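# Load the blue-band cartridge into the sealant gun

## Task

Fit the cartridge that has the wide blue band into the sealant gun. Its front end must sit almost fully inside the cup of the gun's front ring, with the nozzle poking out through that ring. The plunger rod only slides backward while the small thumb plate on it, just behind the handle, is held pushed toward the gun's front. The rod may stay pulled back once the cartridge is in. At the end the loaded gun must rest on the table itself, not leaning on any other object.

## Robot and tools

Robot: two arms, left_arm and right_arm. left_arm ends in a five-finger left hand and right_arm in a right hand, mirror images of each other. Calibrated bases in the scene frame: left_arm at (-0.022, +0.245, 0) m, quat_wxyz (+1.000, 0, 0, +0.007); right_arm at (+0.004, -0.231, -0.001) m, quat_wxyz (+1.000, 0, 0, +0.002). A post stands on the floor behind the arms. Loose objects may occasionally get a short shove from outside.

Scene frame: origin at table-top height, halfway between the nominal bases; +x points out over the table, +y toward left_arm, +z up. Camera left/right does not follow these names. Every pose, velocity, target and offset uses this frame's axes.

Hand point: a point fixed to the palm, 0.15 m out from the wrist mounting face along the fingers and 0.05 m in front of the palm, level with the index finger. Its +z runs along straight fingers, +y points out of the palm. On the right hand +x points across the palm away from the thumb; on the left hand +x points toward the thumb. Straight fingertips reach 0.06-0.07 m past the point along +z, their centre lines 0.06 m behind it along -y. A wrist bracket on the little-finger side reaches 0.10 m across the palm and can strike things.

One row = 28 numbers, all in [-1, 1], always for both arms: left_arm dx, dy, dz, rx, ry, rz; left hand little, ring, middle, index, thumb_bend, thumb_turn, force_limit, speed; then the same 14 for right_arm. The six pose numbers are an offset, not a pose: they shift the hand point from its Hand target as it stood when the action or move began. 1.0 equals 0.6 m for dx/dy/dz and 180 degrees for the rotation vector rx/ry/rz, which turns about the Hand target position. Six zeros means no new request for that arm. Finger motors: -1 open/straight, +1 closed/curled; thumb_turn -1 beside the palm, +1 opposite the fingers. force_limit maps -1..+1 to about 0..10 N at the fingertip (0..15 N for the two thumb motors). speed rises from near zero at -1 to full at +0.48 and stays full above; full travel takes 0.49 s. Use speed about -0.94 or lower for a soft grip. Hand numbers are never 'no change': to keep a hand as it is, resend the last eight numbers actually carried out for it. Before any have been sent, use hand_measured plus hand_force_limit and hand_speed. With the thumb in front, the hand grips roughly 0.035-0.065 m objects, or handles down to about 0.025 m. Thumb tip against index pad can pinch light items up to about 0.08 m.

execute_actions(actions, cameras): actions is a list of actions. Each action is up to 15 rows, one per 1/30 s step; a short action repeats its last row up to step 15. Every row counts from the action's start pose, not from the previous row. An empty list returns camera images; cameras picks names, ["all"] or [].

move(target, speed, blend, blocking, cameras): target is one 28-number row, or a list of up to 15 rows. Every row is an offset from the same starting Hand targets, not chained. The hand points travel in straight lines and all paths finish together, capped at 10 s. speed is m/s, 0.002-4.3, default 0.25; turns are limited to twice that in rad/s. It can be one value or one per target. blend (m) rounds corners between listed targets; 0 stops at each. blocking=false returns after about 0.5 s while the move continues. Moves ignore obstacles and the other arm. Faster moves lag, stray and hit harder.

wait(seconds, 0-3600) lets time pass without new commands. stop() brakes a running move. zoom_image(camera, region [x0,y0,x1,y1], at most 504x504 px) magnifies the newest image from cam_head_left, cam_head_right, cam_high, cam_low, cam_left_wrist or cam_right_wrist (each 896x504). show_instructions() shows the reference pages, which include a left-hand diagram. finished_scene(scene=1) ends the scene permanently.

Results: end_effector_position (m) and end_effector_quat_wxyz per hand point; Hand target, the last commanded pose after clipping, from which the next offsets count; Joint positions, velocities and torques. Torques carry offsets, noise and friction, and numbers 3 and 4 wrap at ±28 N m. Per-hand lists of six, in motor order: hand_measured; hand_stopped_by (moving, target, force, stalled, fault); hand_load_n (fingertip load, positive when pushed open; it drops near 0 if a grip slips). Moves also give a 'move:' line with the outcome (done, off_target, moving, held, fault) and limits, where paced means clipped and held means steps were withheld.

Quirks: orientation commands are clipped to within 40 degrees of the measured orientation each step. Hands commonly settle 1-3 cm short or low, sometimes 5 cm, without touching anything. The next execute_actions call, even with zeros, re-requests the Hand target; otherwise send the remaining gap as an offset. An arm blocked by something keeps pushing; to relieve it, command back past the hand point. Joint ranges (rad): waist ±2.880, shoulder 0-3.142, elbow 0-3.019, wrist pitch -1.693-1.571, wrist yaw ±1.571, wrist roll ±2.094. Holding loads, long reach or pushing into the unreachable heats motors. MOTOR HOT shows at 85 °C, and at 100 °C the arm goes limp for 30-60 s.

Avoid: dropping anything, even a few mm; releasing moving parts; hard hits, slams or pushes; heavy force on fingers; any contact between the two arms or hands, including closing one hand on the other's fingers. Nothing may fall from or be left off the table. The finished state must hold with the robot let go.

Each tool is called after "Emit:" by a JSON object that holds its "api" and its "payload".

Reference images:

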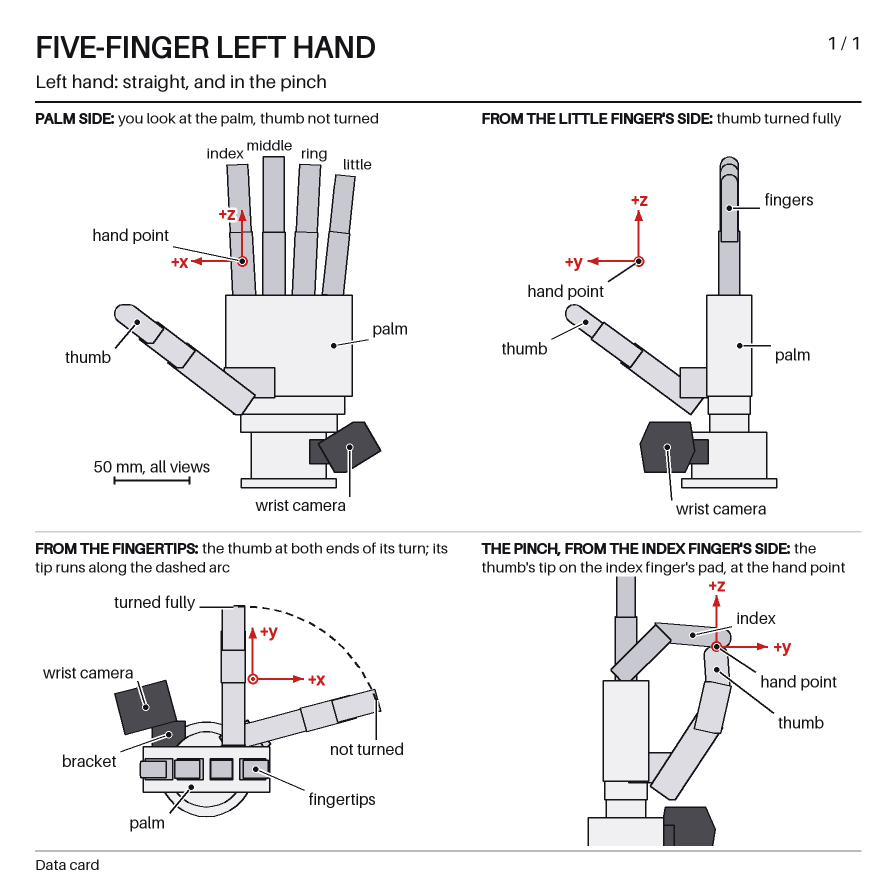

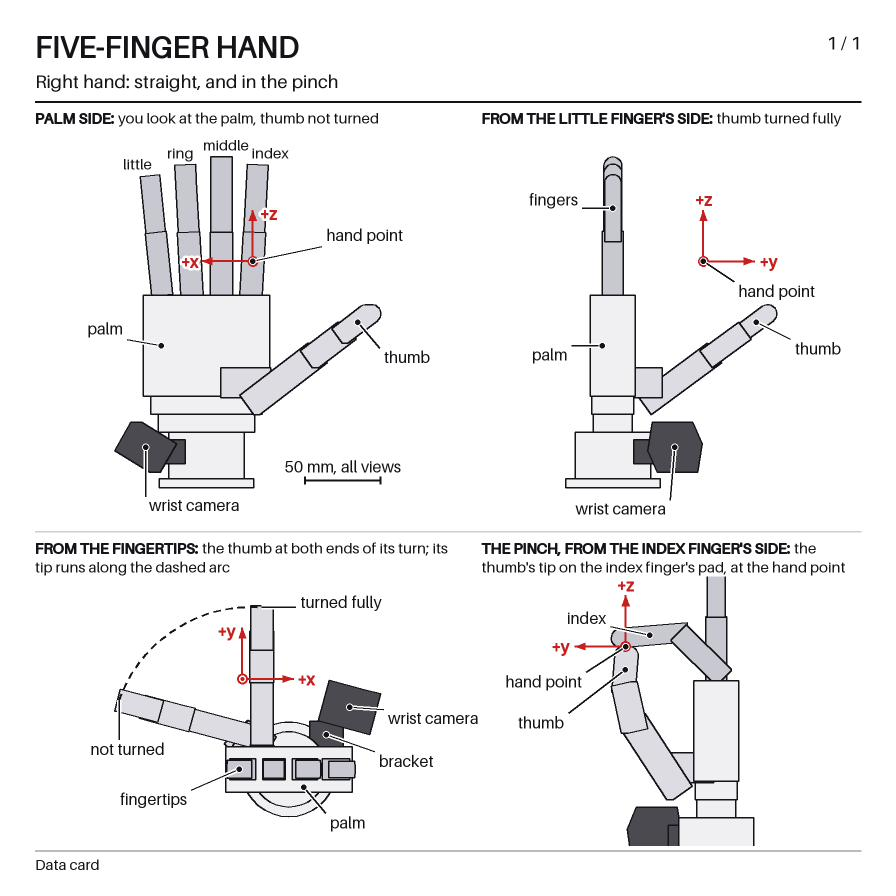

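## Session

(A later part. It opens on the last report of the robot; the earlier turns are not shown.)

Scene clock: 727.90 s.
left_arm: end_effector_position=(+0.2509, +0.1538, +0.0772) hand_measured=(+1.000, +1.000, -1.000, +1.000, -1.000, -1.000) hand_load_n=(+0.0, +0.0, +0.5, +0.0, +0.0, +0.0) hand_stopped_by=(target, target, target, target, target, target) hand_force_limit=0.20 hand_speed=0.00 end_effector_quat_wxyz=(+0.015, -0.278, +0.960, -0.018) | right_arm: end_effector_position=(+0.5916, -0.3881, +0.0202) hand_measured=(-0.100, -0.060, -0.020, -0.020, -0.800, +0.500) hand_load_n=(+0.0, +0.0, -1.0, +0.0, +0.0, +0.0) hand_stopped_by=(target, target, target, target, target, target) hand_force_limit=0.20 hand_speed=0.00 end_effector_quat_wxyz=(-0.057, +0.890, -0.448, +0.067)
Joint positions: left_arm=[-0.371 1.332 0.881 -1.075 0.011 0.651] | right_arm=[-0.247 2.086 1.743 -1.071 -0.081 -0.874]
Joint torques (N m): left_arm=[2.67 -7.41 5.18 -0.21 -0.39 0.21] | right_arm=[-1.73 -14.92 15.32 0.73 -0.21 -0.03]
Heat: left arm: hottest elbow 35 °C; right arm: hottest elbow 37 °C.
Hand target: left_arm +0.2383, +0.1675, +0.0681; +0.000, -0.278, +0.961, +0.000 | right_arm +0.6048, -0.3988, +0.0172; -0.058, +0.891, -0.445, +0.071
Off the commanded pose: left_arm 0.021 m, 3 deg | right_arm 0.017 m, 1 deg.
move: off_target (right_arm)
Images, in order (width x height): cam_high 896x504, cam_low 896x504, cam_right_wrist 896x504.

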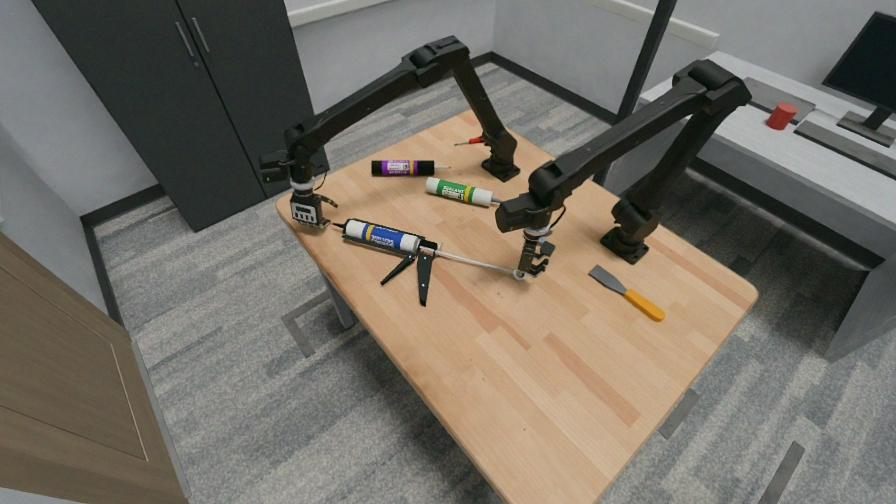

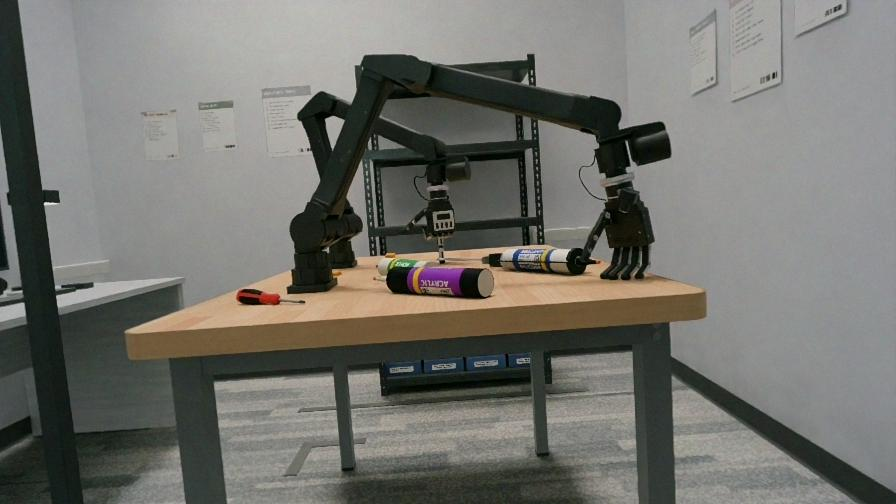

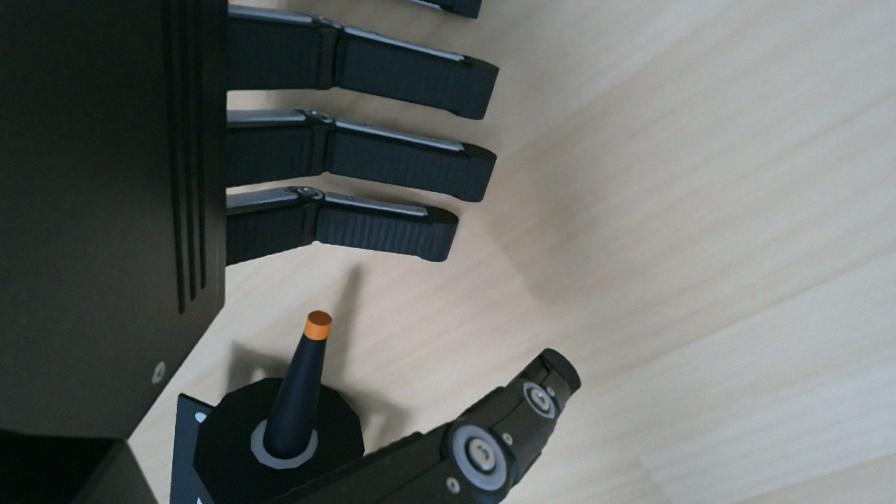

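Emit:
{"api": "move", "payload": {"target": [0,0,0,0,0,0,1,1,-1,1,-1,-1,0.2,0,0.02,-0.03,0.25,0,0,0,-0.1,-0.06,-0.02,-0.02,-0.8,0.5,0.2,0], "speed": 0.12, "cameras": ["cam_right_wrist","cam_low","cam_high"]}}

Emit:
{"api": "zoom_image", "payload": {"camera": "cam_low", "region": [540, 225, 650, 295]}}

Emit:
{"api": "zoom_image", "payload": {"camera": "cam_high", "region": [325, 205, 445, 285]}}

Scene clock: 730.50 s.
left_arm: end_effector_position=(+0.2509, +0.1538, +0.0772) hand_measured=(+1.000, +1.000, -1.000, +1.000, -1.000, -1.000) hand_load_n=(+0.0, +0.0, +0.5, +0.0, +0.0, +0.0) hand_stopped_by=(target, target, target, target, target, target) hand_force_limit=0.20 hand_speed=0.00 end_effector_quat_wxyz=(+0.015, -0.278, +0.960, -0.018) | right_arm: end_effector_position=(+0.6054, -0.4071, +0.1589) hand_measured=(-0.100, -0.060, -0.020, -0.020, -0.800, +0.500) hand_load_n=(+0.0, +0.0, +0.0, +0.0, +0.0, +0.0) hand_stopped_by=(target, target, target, target, target, target) hand_force_limit=0.20 hand_speed=0.00 end_effector_quat_wxyz=(-0.054, +0.891, -0.448, +0.059)
Joint positions: left_arm=[-0.371 1.332 0.881 -1.075 0.011 0.651] | right_arm=[-0.269 2.089 2.116 -1.461 -0.083 -0.899]
Joint torques (N m): left_arm=[1.9 -6.89 5.12 0.01 -0.45 0.22] | right_arm=[-1.67 -16.5 16.38 0.57 -0.27 0.01]
Heat: left arm: hottest elbow 35 °C; right arm: hottest elbow 37 °C.
Hand target: left_arm +0.2383, +0.1675, +0.0681; +0.000, -0.278, +0.961, +0.000 | right_arm +0.6168, -0.4167, +0.1670; -0.058, +0.891, -0.446, +0.071
Off the commanded pose: left_arm 0.021 m, 3 deg | right_arm 0.017 m, 2 deg.
move: off_target (right_arm)
Images, in order (width x height): cam_high 896x504, cam_low 896x504, cam_right_wrist 896x504.

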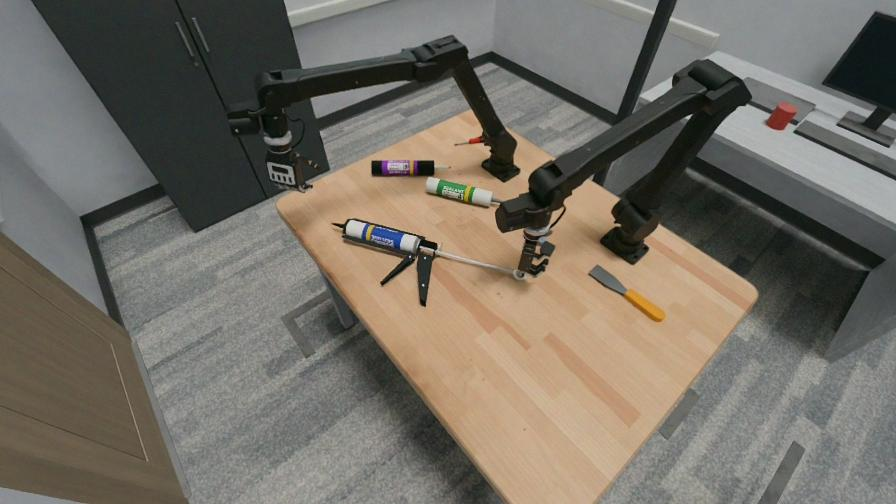

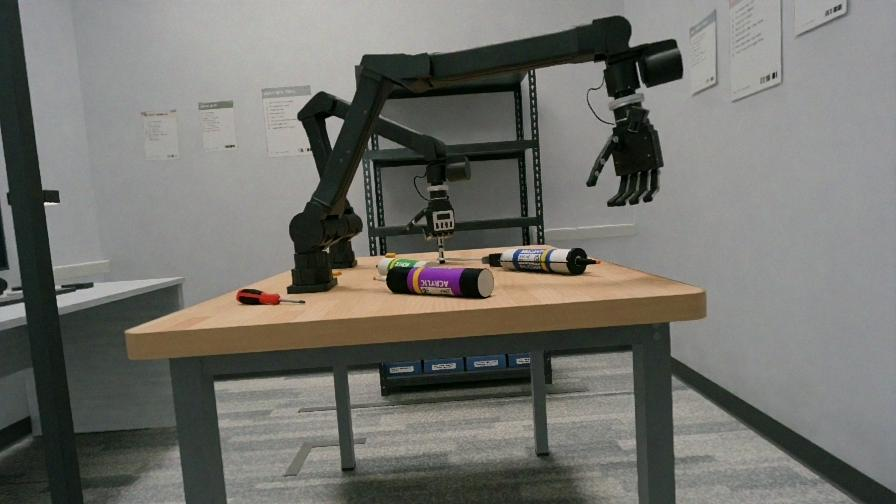

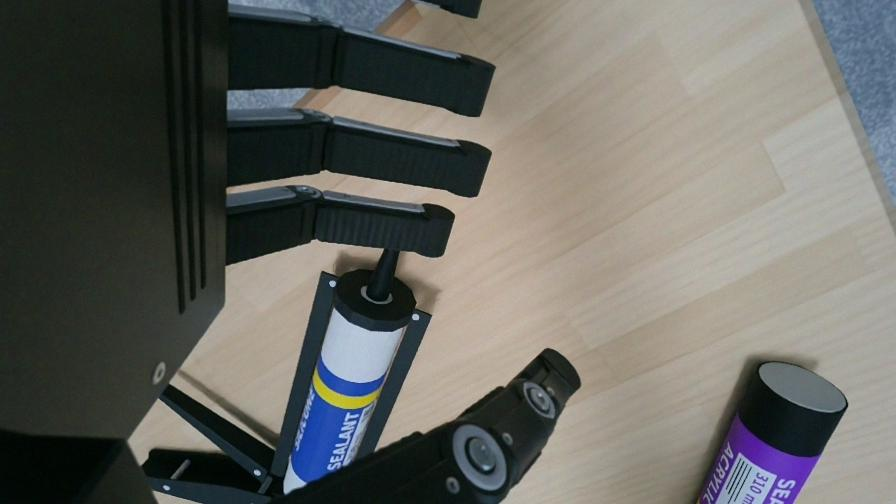

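Scaled by 4.582 from the camera's image (finer frame: 1280x720).

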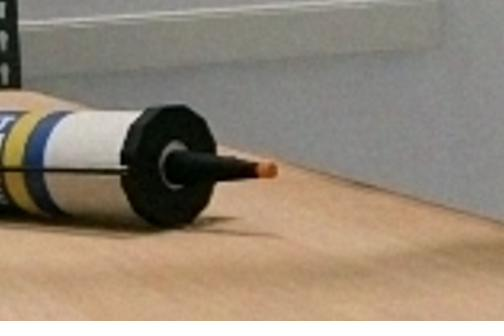

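Scaled by 4.200 from the camera's image (finer frame: 1280x720).

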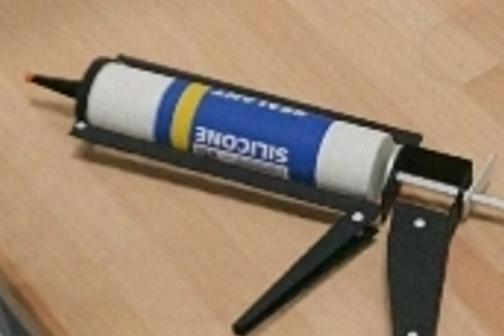

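Emit:
{"api": "move", "payload": {"target": [0.02,-0.022,0,0,0,0,1,1,-1,1,-1,-1,0.2,0,0,0,0,0,0,0,-0.1,-0.06,-0.02,-0.02,-0.8,0.5,0.2,0], "speed": 0.03, "cameras": ["cam_high","cam_head_left"]}}

Emit:
{"api": "zoom_image", "payload": {"camera": "cam_high", "region": [490, 230, 560, 290]}}

Scene clock: 731.53 s.
left_arm: end_effector_position=(+0.2509, +0.1535, +0.0768) hand_measured=(+1.000, +1.000, -1.000, +1.000, -1.000, -1.000) hand_load_n=(+0.0, +0.0, +0.0, +0.0, +0.0, +0.0) hand_stopped_by=(target, target, target, target, target, target) hand_force_limit=0.20 hand_speed=0.00 end_effector_quat_wxyz=(+0.014, -0.277, +0.961, -0.017) | right_arm: end_effector_position=(+0.6054, -0.4071, +0.1591) hand_measured=(-0.100, -0.060, -0.020, -0.020, -0.800, +0.500) hand_load_n=(+0.0, +0.0, +0.0, +0.0, -0.5, +0.0) hand_stopped_by=(target, target, target, target, target, target) hand_force_limit=0.20 hand_speed=0.00 end_effector_quat_wxyz=(-0.054, +0.891, -0.447, +0.059)
Joint positions: left_arm=[-0.372 1.335 0.882 -1.075 0.01 0.651] | right_arm=[-0.269 2.089 2.117 -1.462 -0.083 -0.9]
Joint torques (N m): left_arm=[0.85 -4.25 7.94 -0.1 -0.36 -0.06] | right_arm=[-1.67 -16.44 16.38 0.58 -0.27 0.01]
Heat: left arm: hottest elbow 35 °C; right arm: hottest elbow 38 °C.
Hand target: left_arm +0.2503, +0.1545, +0.0680; +0.000, -0.278, +0.961, +0.000 | right_arm +0.6168, -0.4167, +0.1671; -0.058, +0.891, -0.445, +0.071
Off the commanded pose: left_arm 0.009 m, 2 deg | right_arm 0.017 m, 2 deg.
move: done
Images, in order (width x height): cam_head_left 896x504, cam_high 896x504.

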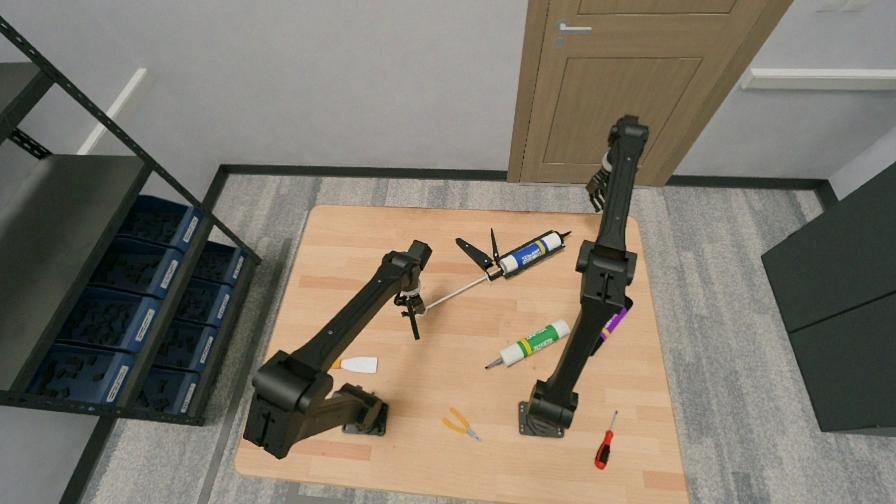

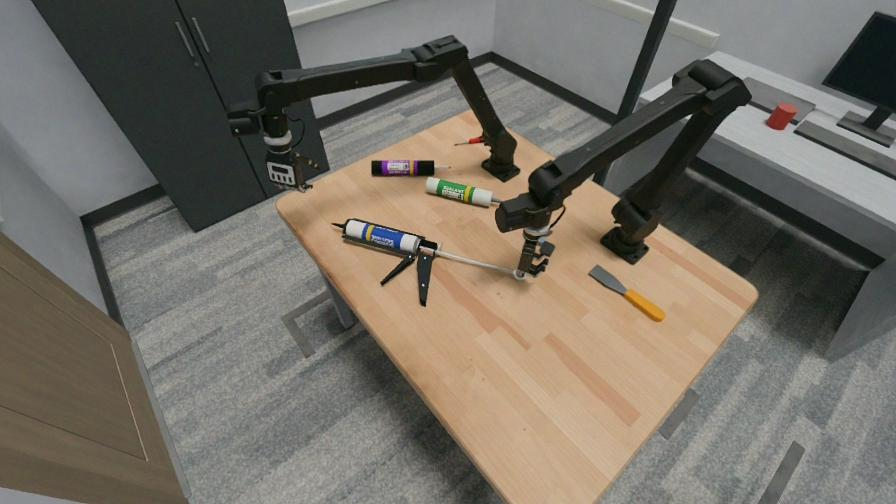

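Scaled by 7.200 from the camera's image (finer frame: 1280x720).

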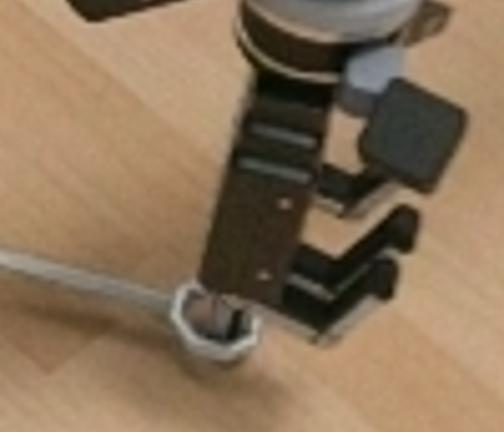

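Emit:
{"api": "move", "payload": {"target": [0.008,-0.004,0.06,0,0,0,1,1,-1,1,-1,-1,0.2,0,0,0,0,0,0,0,-0.1,-0.06,-0.02,-0.02,-0.8,0.5,0.2,0], "speed": 0.05, "cameras": ["cam_high"]}}

Emit:
{"api": "zoom_image", "payload": {"camera": "cam_high", "region": [490, 230, 560, 290]}}

Scene clock: 732.90 s.
left_arm: end_effector_position=(+0.2461, +0.1559, +0.0931) hand_measured=(+1.000, +1.000, -1.000, +1.000, -1.000, -1.000) hand_load_n=(+0.0, +0.0, +0.0, +0.0, +0.0, +0.0) hand_stopped_by=(target, target, target, target, target, target) hand_force_limit=0.20 hand_speed=0.00 end_effector_quat_wxyz=(-0.006, -0.277, +0.961, +0.001) | right_arm: end_effector_position=(+0.6054, -0.4071, +0.1591) hand_measured=(-0.100, -0.060, -0.020, -0.020, -0.800, +0.500) hand_load_n=(+0.0, +0.0, +0.0, +0.0, +0.0, +0.0) hand_stopped_by=(target, target, target, target, target, target) hand_force_limit=0.20 hand_speed=0.00 end_effector_quat_wxyz=(-0.054, +0.891, -0.447, +0.059)
Joint positions: left_arm=[-0.373 1.343 0.927 -1.166 0.005 0.651] | right_arm=[-0.269 2.089 2.117 -1.462 -0.083 -0.9]
Joint torques (N m): left_arm=[0.91 -7.36 10.36 -0.64 -0.19 -0.05] | right_arm=[-1.67 -16.5 16.38 0.58 -0.27 0.01]
Heat: left arm: hottest elbow 35 °C; right arm: hottest elbow 38 °C.
Hand target: left_arm +0.2551, +0.1520, +0.1040; +0.000, -0.278, +0.961, +0.000 | right_arm +0.6168, -0.4167, +0.1671; -0.058, +0.891, -0.445, +0.071
Off the commanded pose: left_arm 0.015 m, 1 deg | right_arm 0.017 m, 2 deg.
move: off_target (left_arm)

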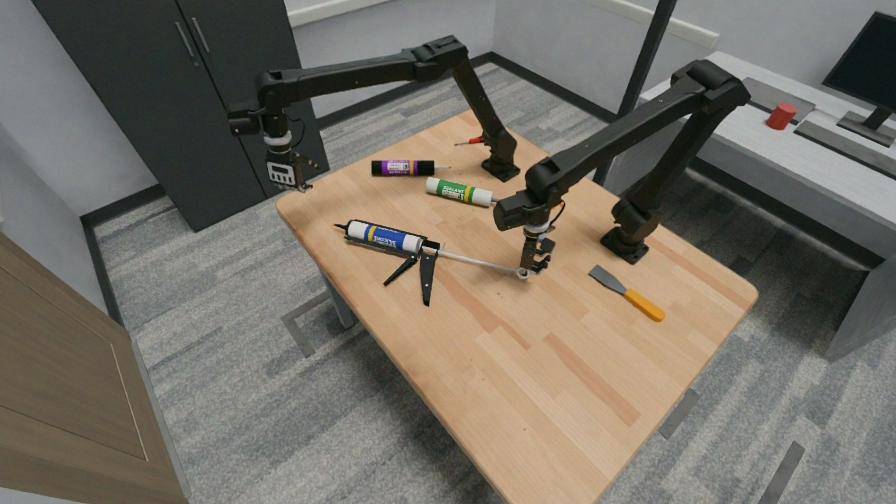

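Scaled by 7.200 from the camera's image (finer frame: 1280x720).

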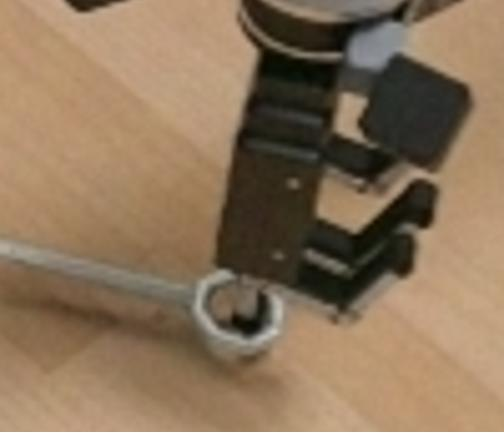

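Emit:
{"api": "move", "payload": {"target": [0.004,-0.004,0.08,0,0,0,1,1,-1,1,-1,-1,0.2,0,0,0,0,0,0,0,-0.1,-0.06,-0.02,-0.02,-0.8,0.5,0.2,0], "speed": 0.05, "cameras": ["cam_high"]}}

Emit:
{"api": "zoom_image", "payload": {"camera": "cam_high", "region": [490, 230, 560, 290]}}

Scene clock: 734.50 s.
left_arm: end_effector_position=(+0.2465, +0.1564, +0.1362) hand_measured=(+1.000, +1.000, -1.000, +1.000, -1.000, -1.000) hand_load_n=(+0.0, +0.0, +0.0, +0.0, +0.0, +0.0) hand_stopped_by=(target, target, target, target, target, target) hand_force_limit=0.20 hand_speed=0.00 end_effector_quat_wxyz=(-0.015, -0.276, +0.961, +0.010) | right_arm: end_effector_position=(+0.6054, -0.4071, +0.1591) hand_measured=(-0.100, -0.060, -0.020, -0.020, -0.800, +0.500) hand_load_n=(+0.0, +0.0, +0.0, +0.0, +0.0, +0.0) hand_stopped_by=(target, target, target, target, target, target) hand_force_limit=0.20 hand_speed=0.00 end_effector_quat_wxyz=(-0.054, +0.891, -0.447, +0.059)
Joint positions: left_arm=[-0.374 1.321 1.021 -1.308 0.002 0.651] | right_arm=[-0.269 2.089 2.117 -1.462 -0.083 -0.9]
Joint torques (N m): left_arm=[0.21 -8.53 10.89 -0.4 -0.03 -0.11] | right_arm=[-1.67 -16.5 16.38 0.58 -0.28 0.01]
Heat: left arm: hottest elbow 35 °C; right arm: hottest elbow 38 °C.
Hand target: left_arm +0.2575, +0.1496, +0.1520; +0.000, -0.278, +0.961, +0.000 | right_arm +0.6168, -0.4167, +0.1671; -0.058, +0.891, -0.445, +0.071
Off the commanded pose: left_arm 0.020 m, 2 deg | right_arm 0.017 m, 2 deg.
move: off_target (left_arm)

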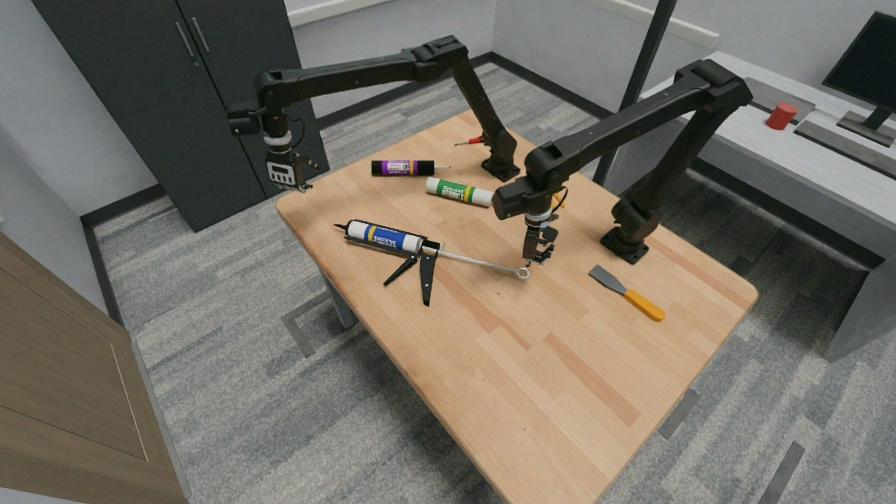

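Scaled by 7.200 from the camera's image (finer frame: 1280x720).

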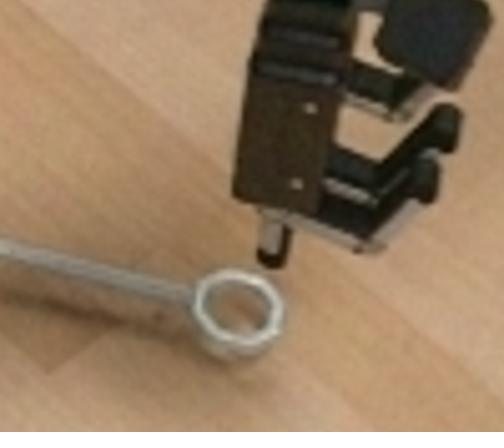

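Emit:
{"api": "move", "payload": {"target": [-0.03,0.05,0.1,0,0,0,1,1,-1,1,-1,-1,0.2,0,0,0,0,0,0,0,-0.1,-0.06,-0.02,-0.02,-0.8,0.5,0.2,0], "speed": 0.15, "cameras": ["all"]}}

Emit:
{"api": "zoom_image", "payload": {"camera": "cam_right_wrist", "region": [270, 240, 450, 420]}}

Emit:
{"api": "zoom_image", "payload": {"camera": "cam_low", "region": [480, 235, 610, 285]}}

Emit:
{"api": "zoom_image", "payload": {"camera": "cam_high", "region": [330, 210, 430, 265]}}

Scene clock: 735.87 s.
left_arm: end_effector_position=(+0.2289, +0.1799, +0.1975) hand_measured=(+1.000, +1.000, -1.000, +1.000, -1.000, -1.000) hand_load_n=(+0.0, +0.0, +0.0, +0.0, +0.0, +0.0) hand_stopped_by=(target, target, target, target, target, target) hand_force_limit=0.20 hand_speed=0.00 end_effector_quat_wxyz=(-0.012, -0.281, +0.959, +0.009) | right_arm: end_effector_position=(+0.6054, -0.4071, +0.1591) hand_measured=(-0.100, -0.060, -0.020, -0.020, -0.800, +0.500) hand_load_n=(+0.0, +0.0, +0.0, +0.0, +0.0, +0.0) hand_stopped_by=(target, target, target, target, target, target) hand_force_limit=0.20 hand_speed=0.00 end_effector_quat_wxyz=(-0.054, +0.891, -0.447, +0.059)
Joint positions: left_arm=[-0.325 1.214 1.095 -1.48 -0.001 0.69] | right_arm=[-0.269 2.089 2.117 -1.462 -0.083 -0.9]
Joint torques (N m): left_arm=[1.32 -7.24 11.19 -0.44 0.06 0.13] | right_arm=[-1.67 -16.5 16.38 0.58 -0.27 0.01]
Heat: left arm: hottest elbow 35 °C; right arm: hottest elbow 38 °C.
Hand target: left_arm +0.2395, +0.1796, +0.2119; +0.000, -0.278, +0.961, +0.000 | right_arm +0.6168, -0.4167, +0.1671; -0.058, +0.891, -0.445, +0.071
Off the commanded pose: left_arm 0.018 m, 2 deg | right_arm 0.017 m, 2 deg.
move: off_target (left_arm)

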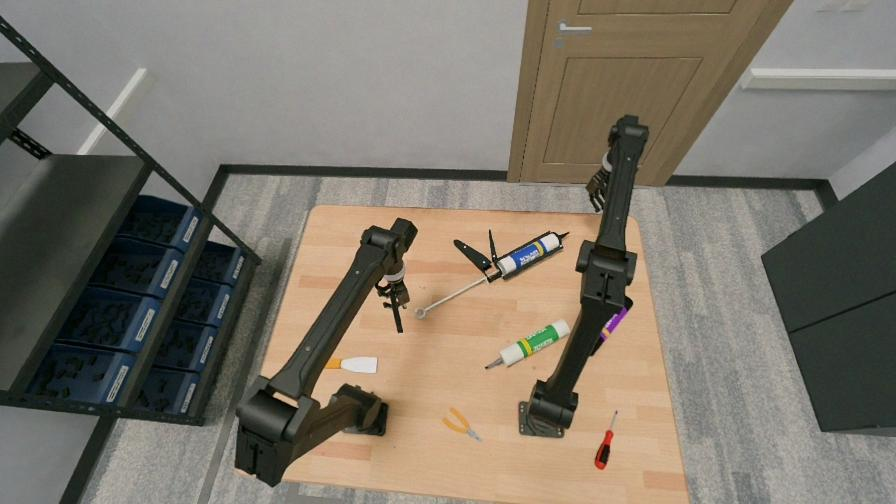

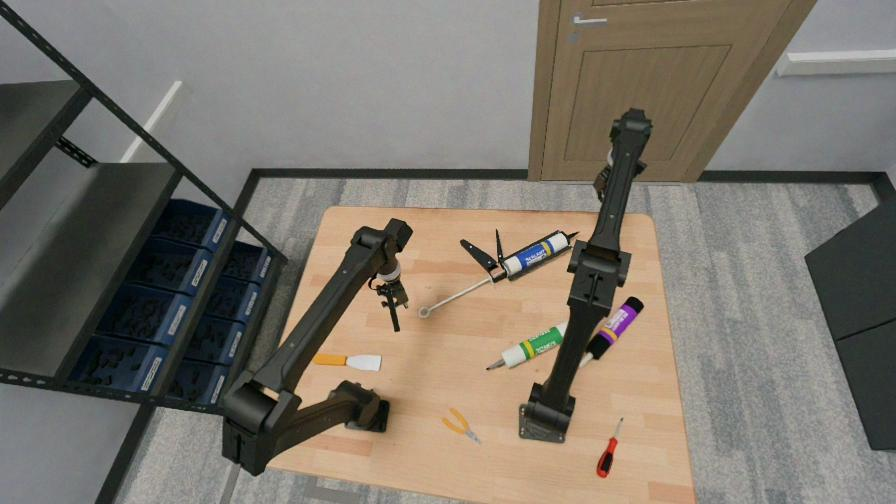

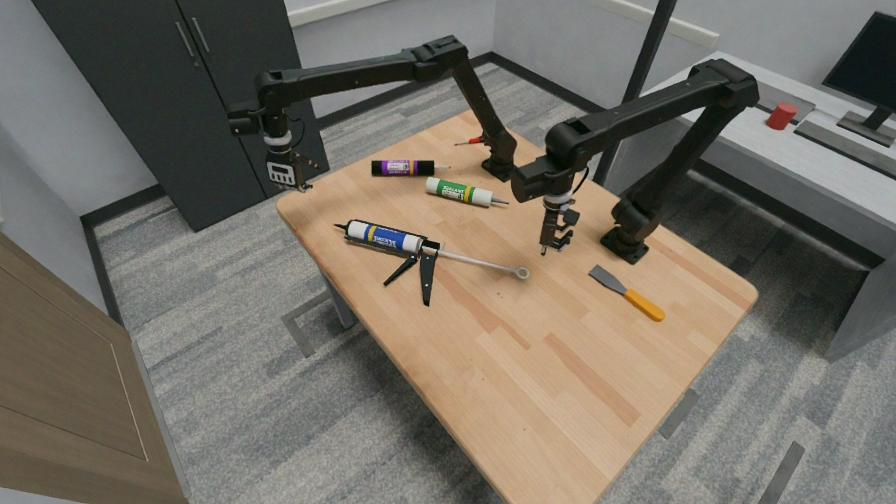

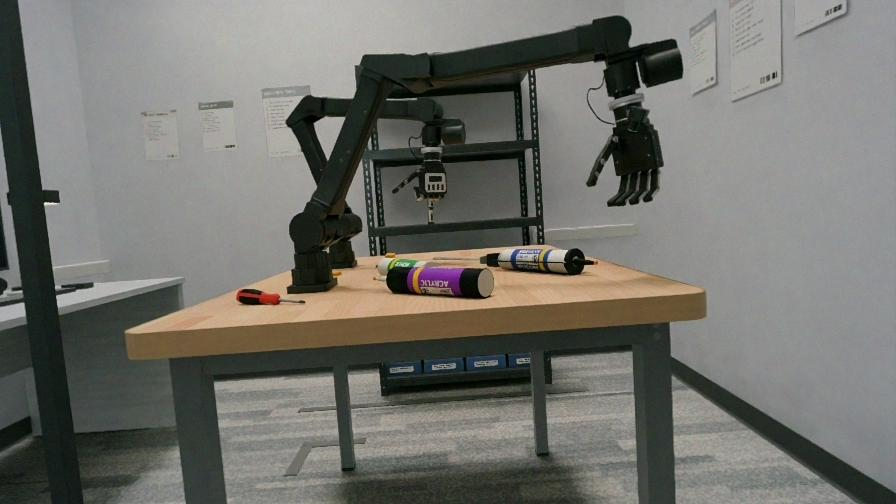

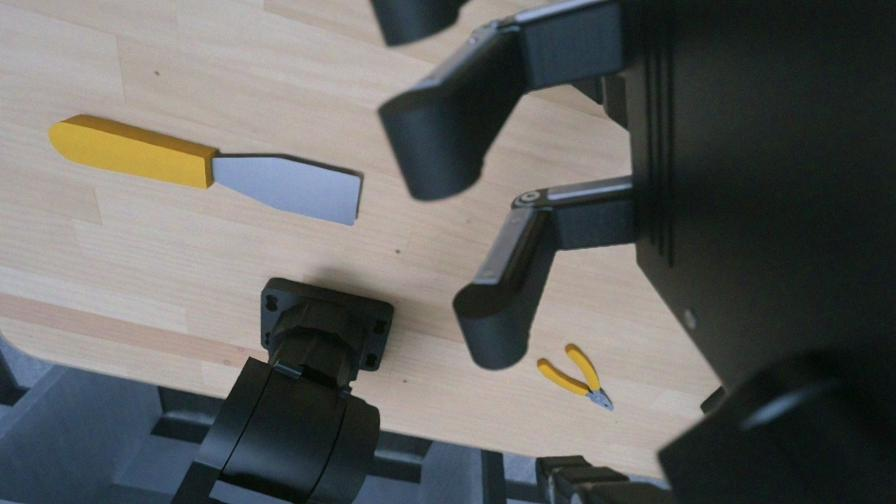

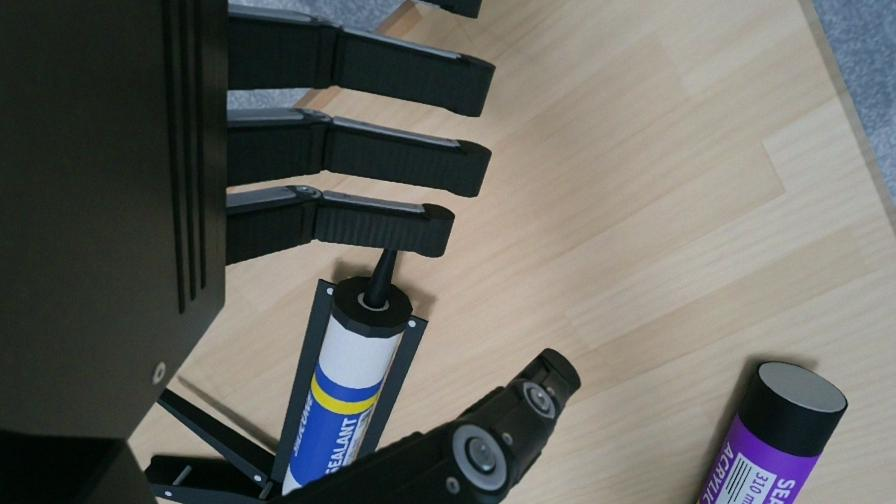

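Scaled by 2.800 from the camera's image (finer frame: 1280x720).

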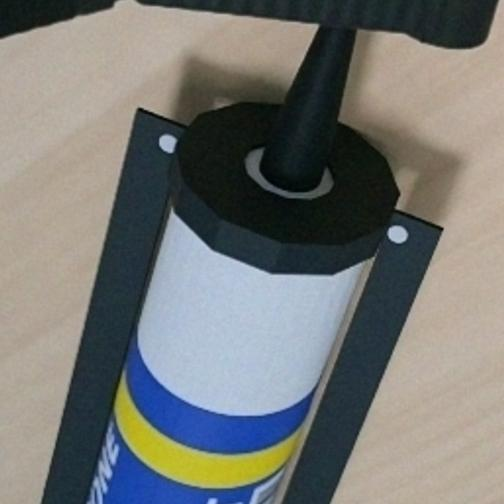

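Scaled by 3.877 from the camera's image (finer frame: 1280x720).

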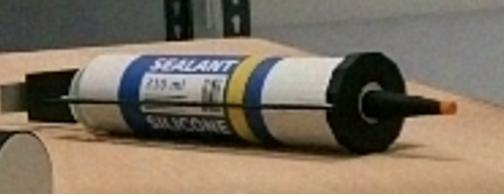

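Scaled by 5.040 from the camera's image (finer frame: 1280x720).

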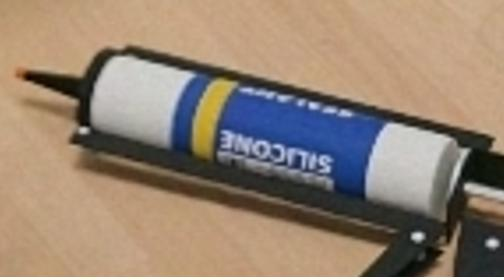

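Emit:
{"api": "zoom_image", "payload": {"camera": "cam_high", "region": [418, 165, 518, 220]}}

Emit:
{"api": "zoom_image", "payload": {"camera": "cam_head_right", "region": [480, 220, 600, 380]}}

Scaled by 5.040 from the camera's image (finer frame: 1280x720).

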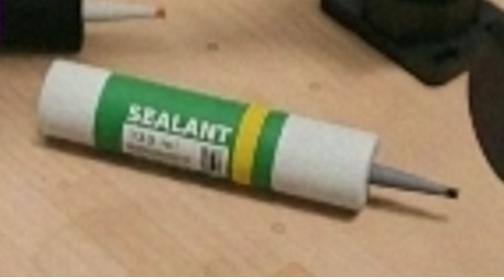

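Scaled by 3.150 from the camera's image (finer frame: 1280x720).

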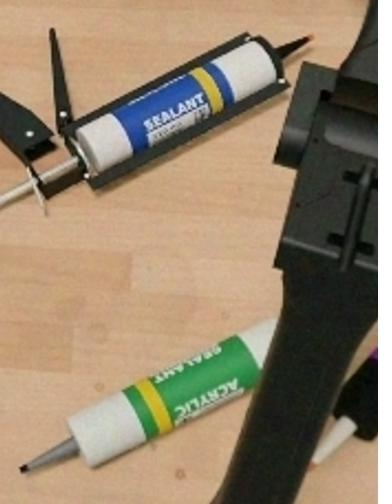

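Emit:
{"api": "finished_scene", "payload": {}}

The scene is finished: the task was done.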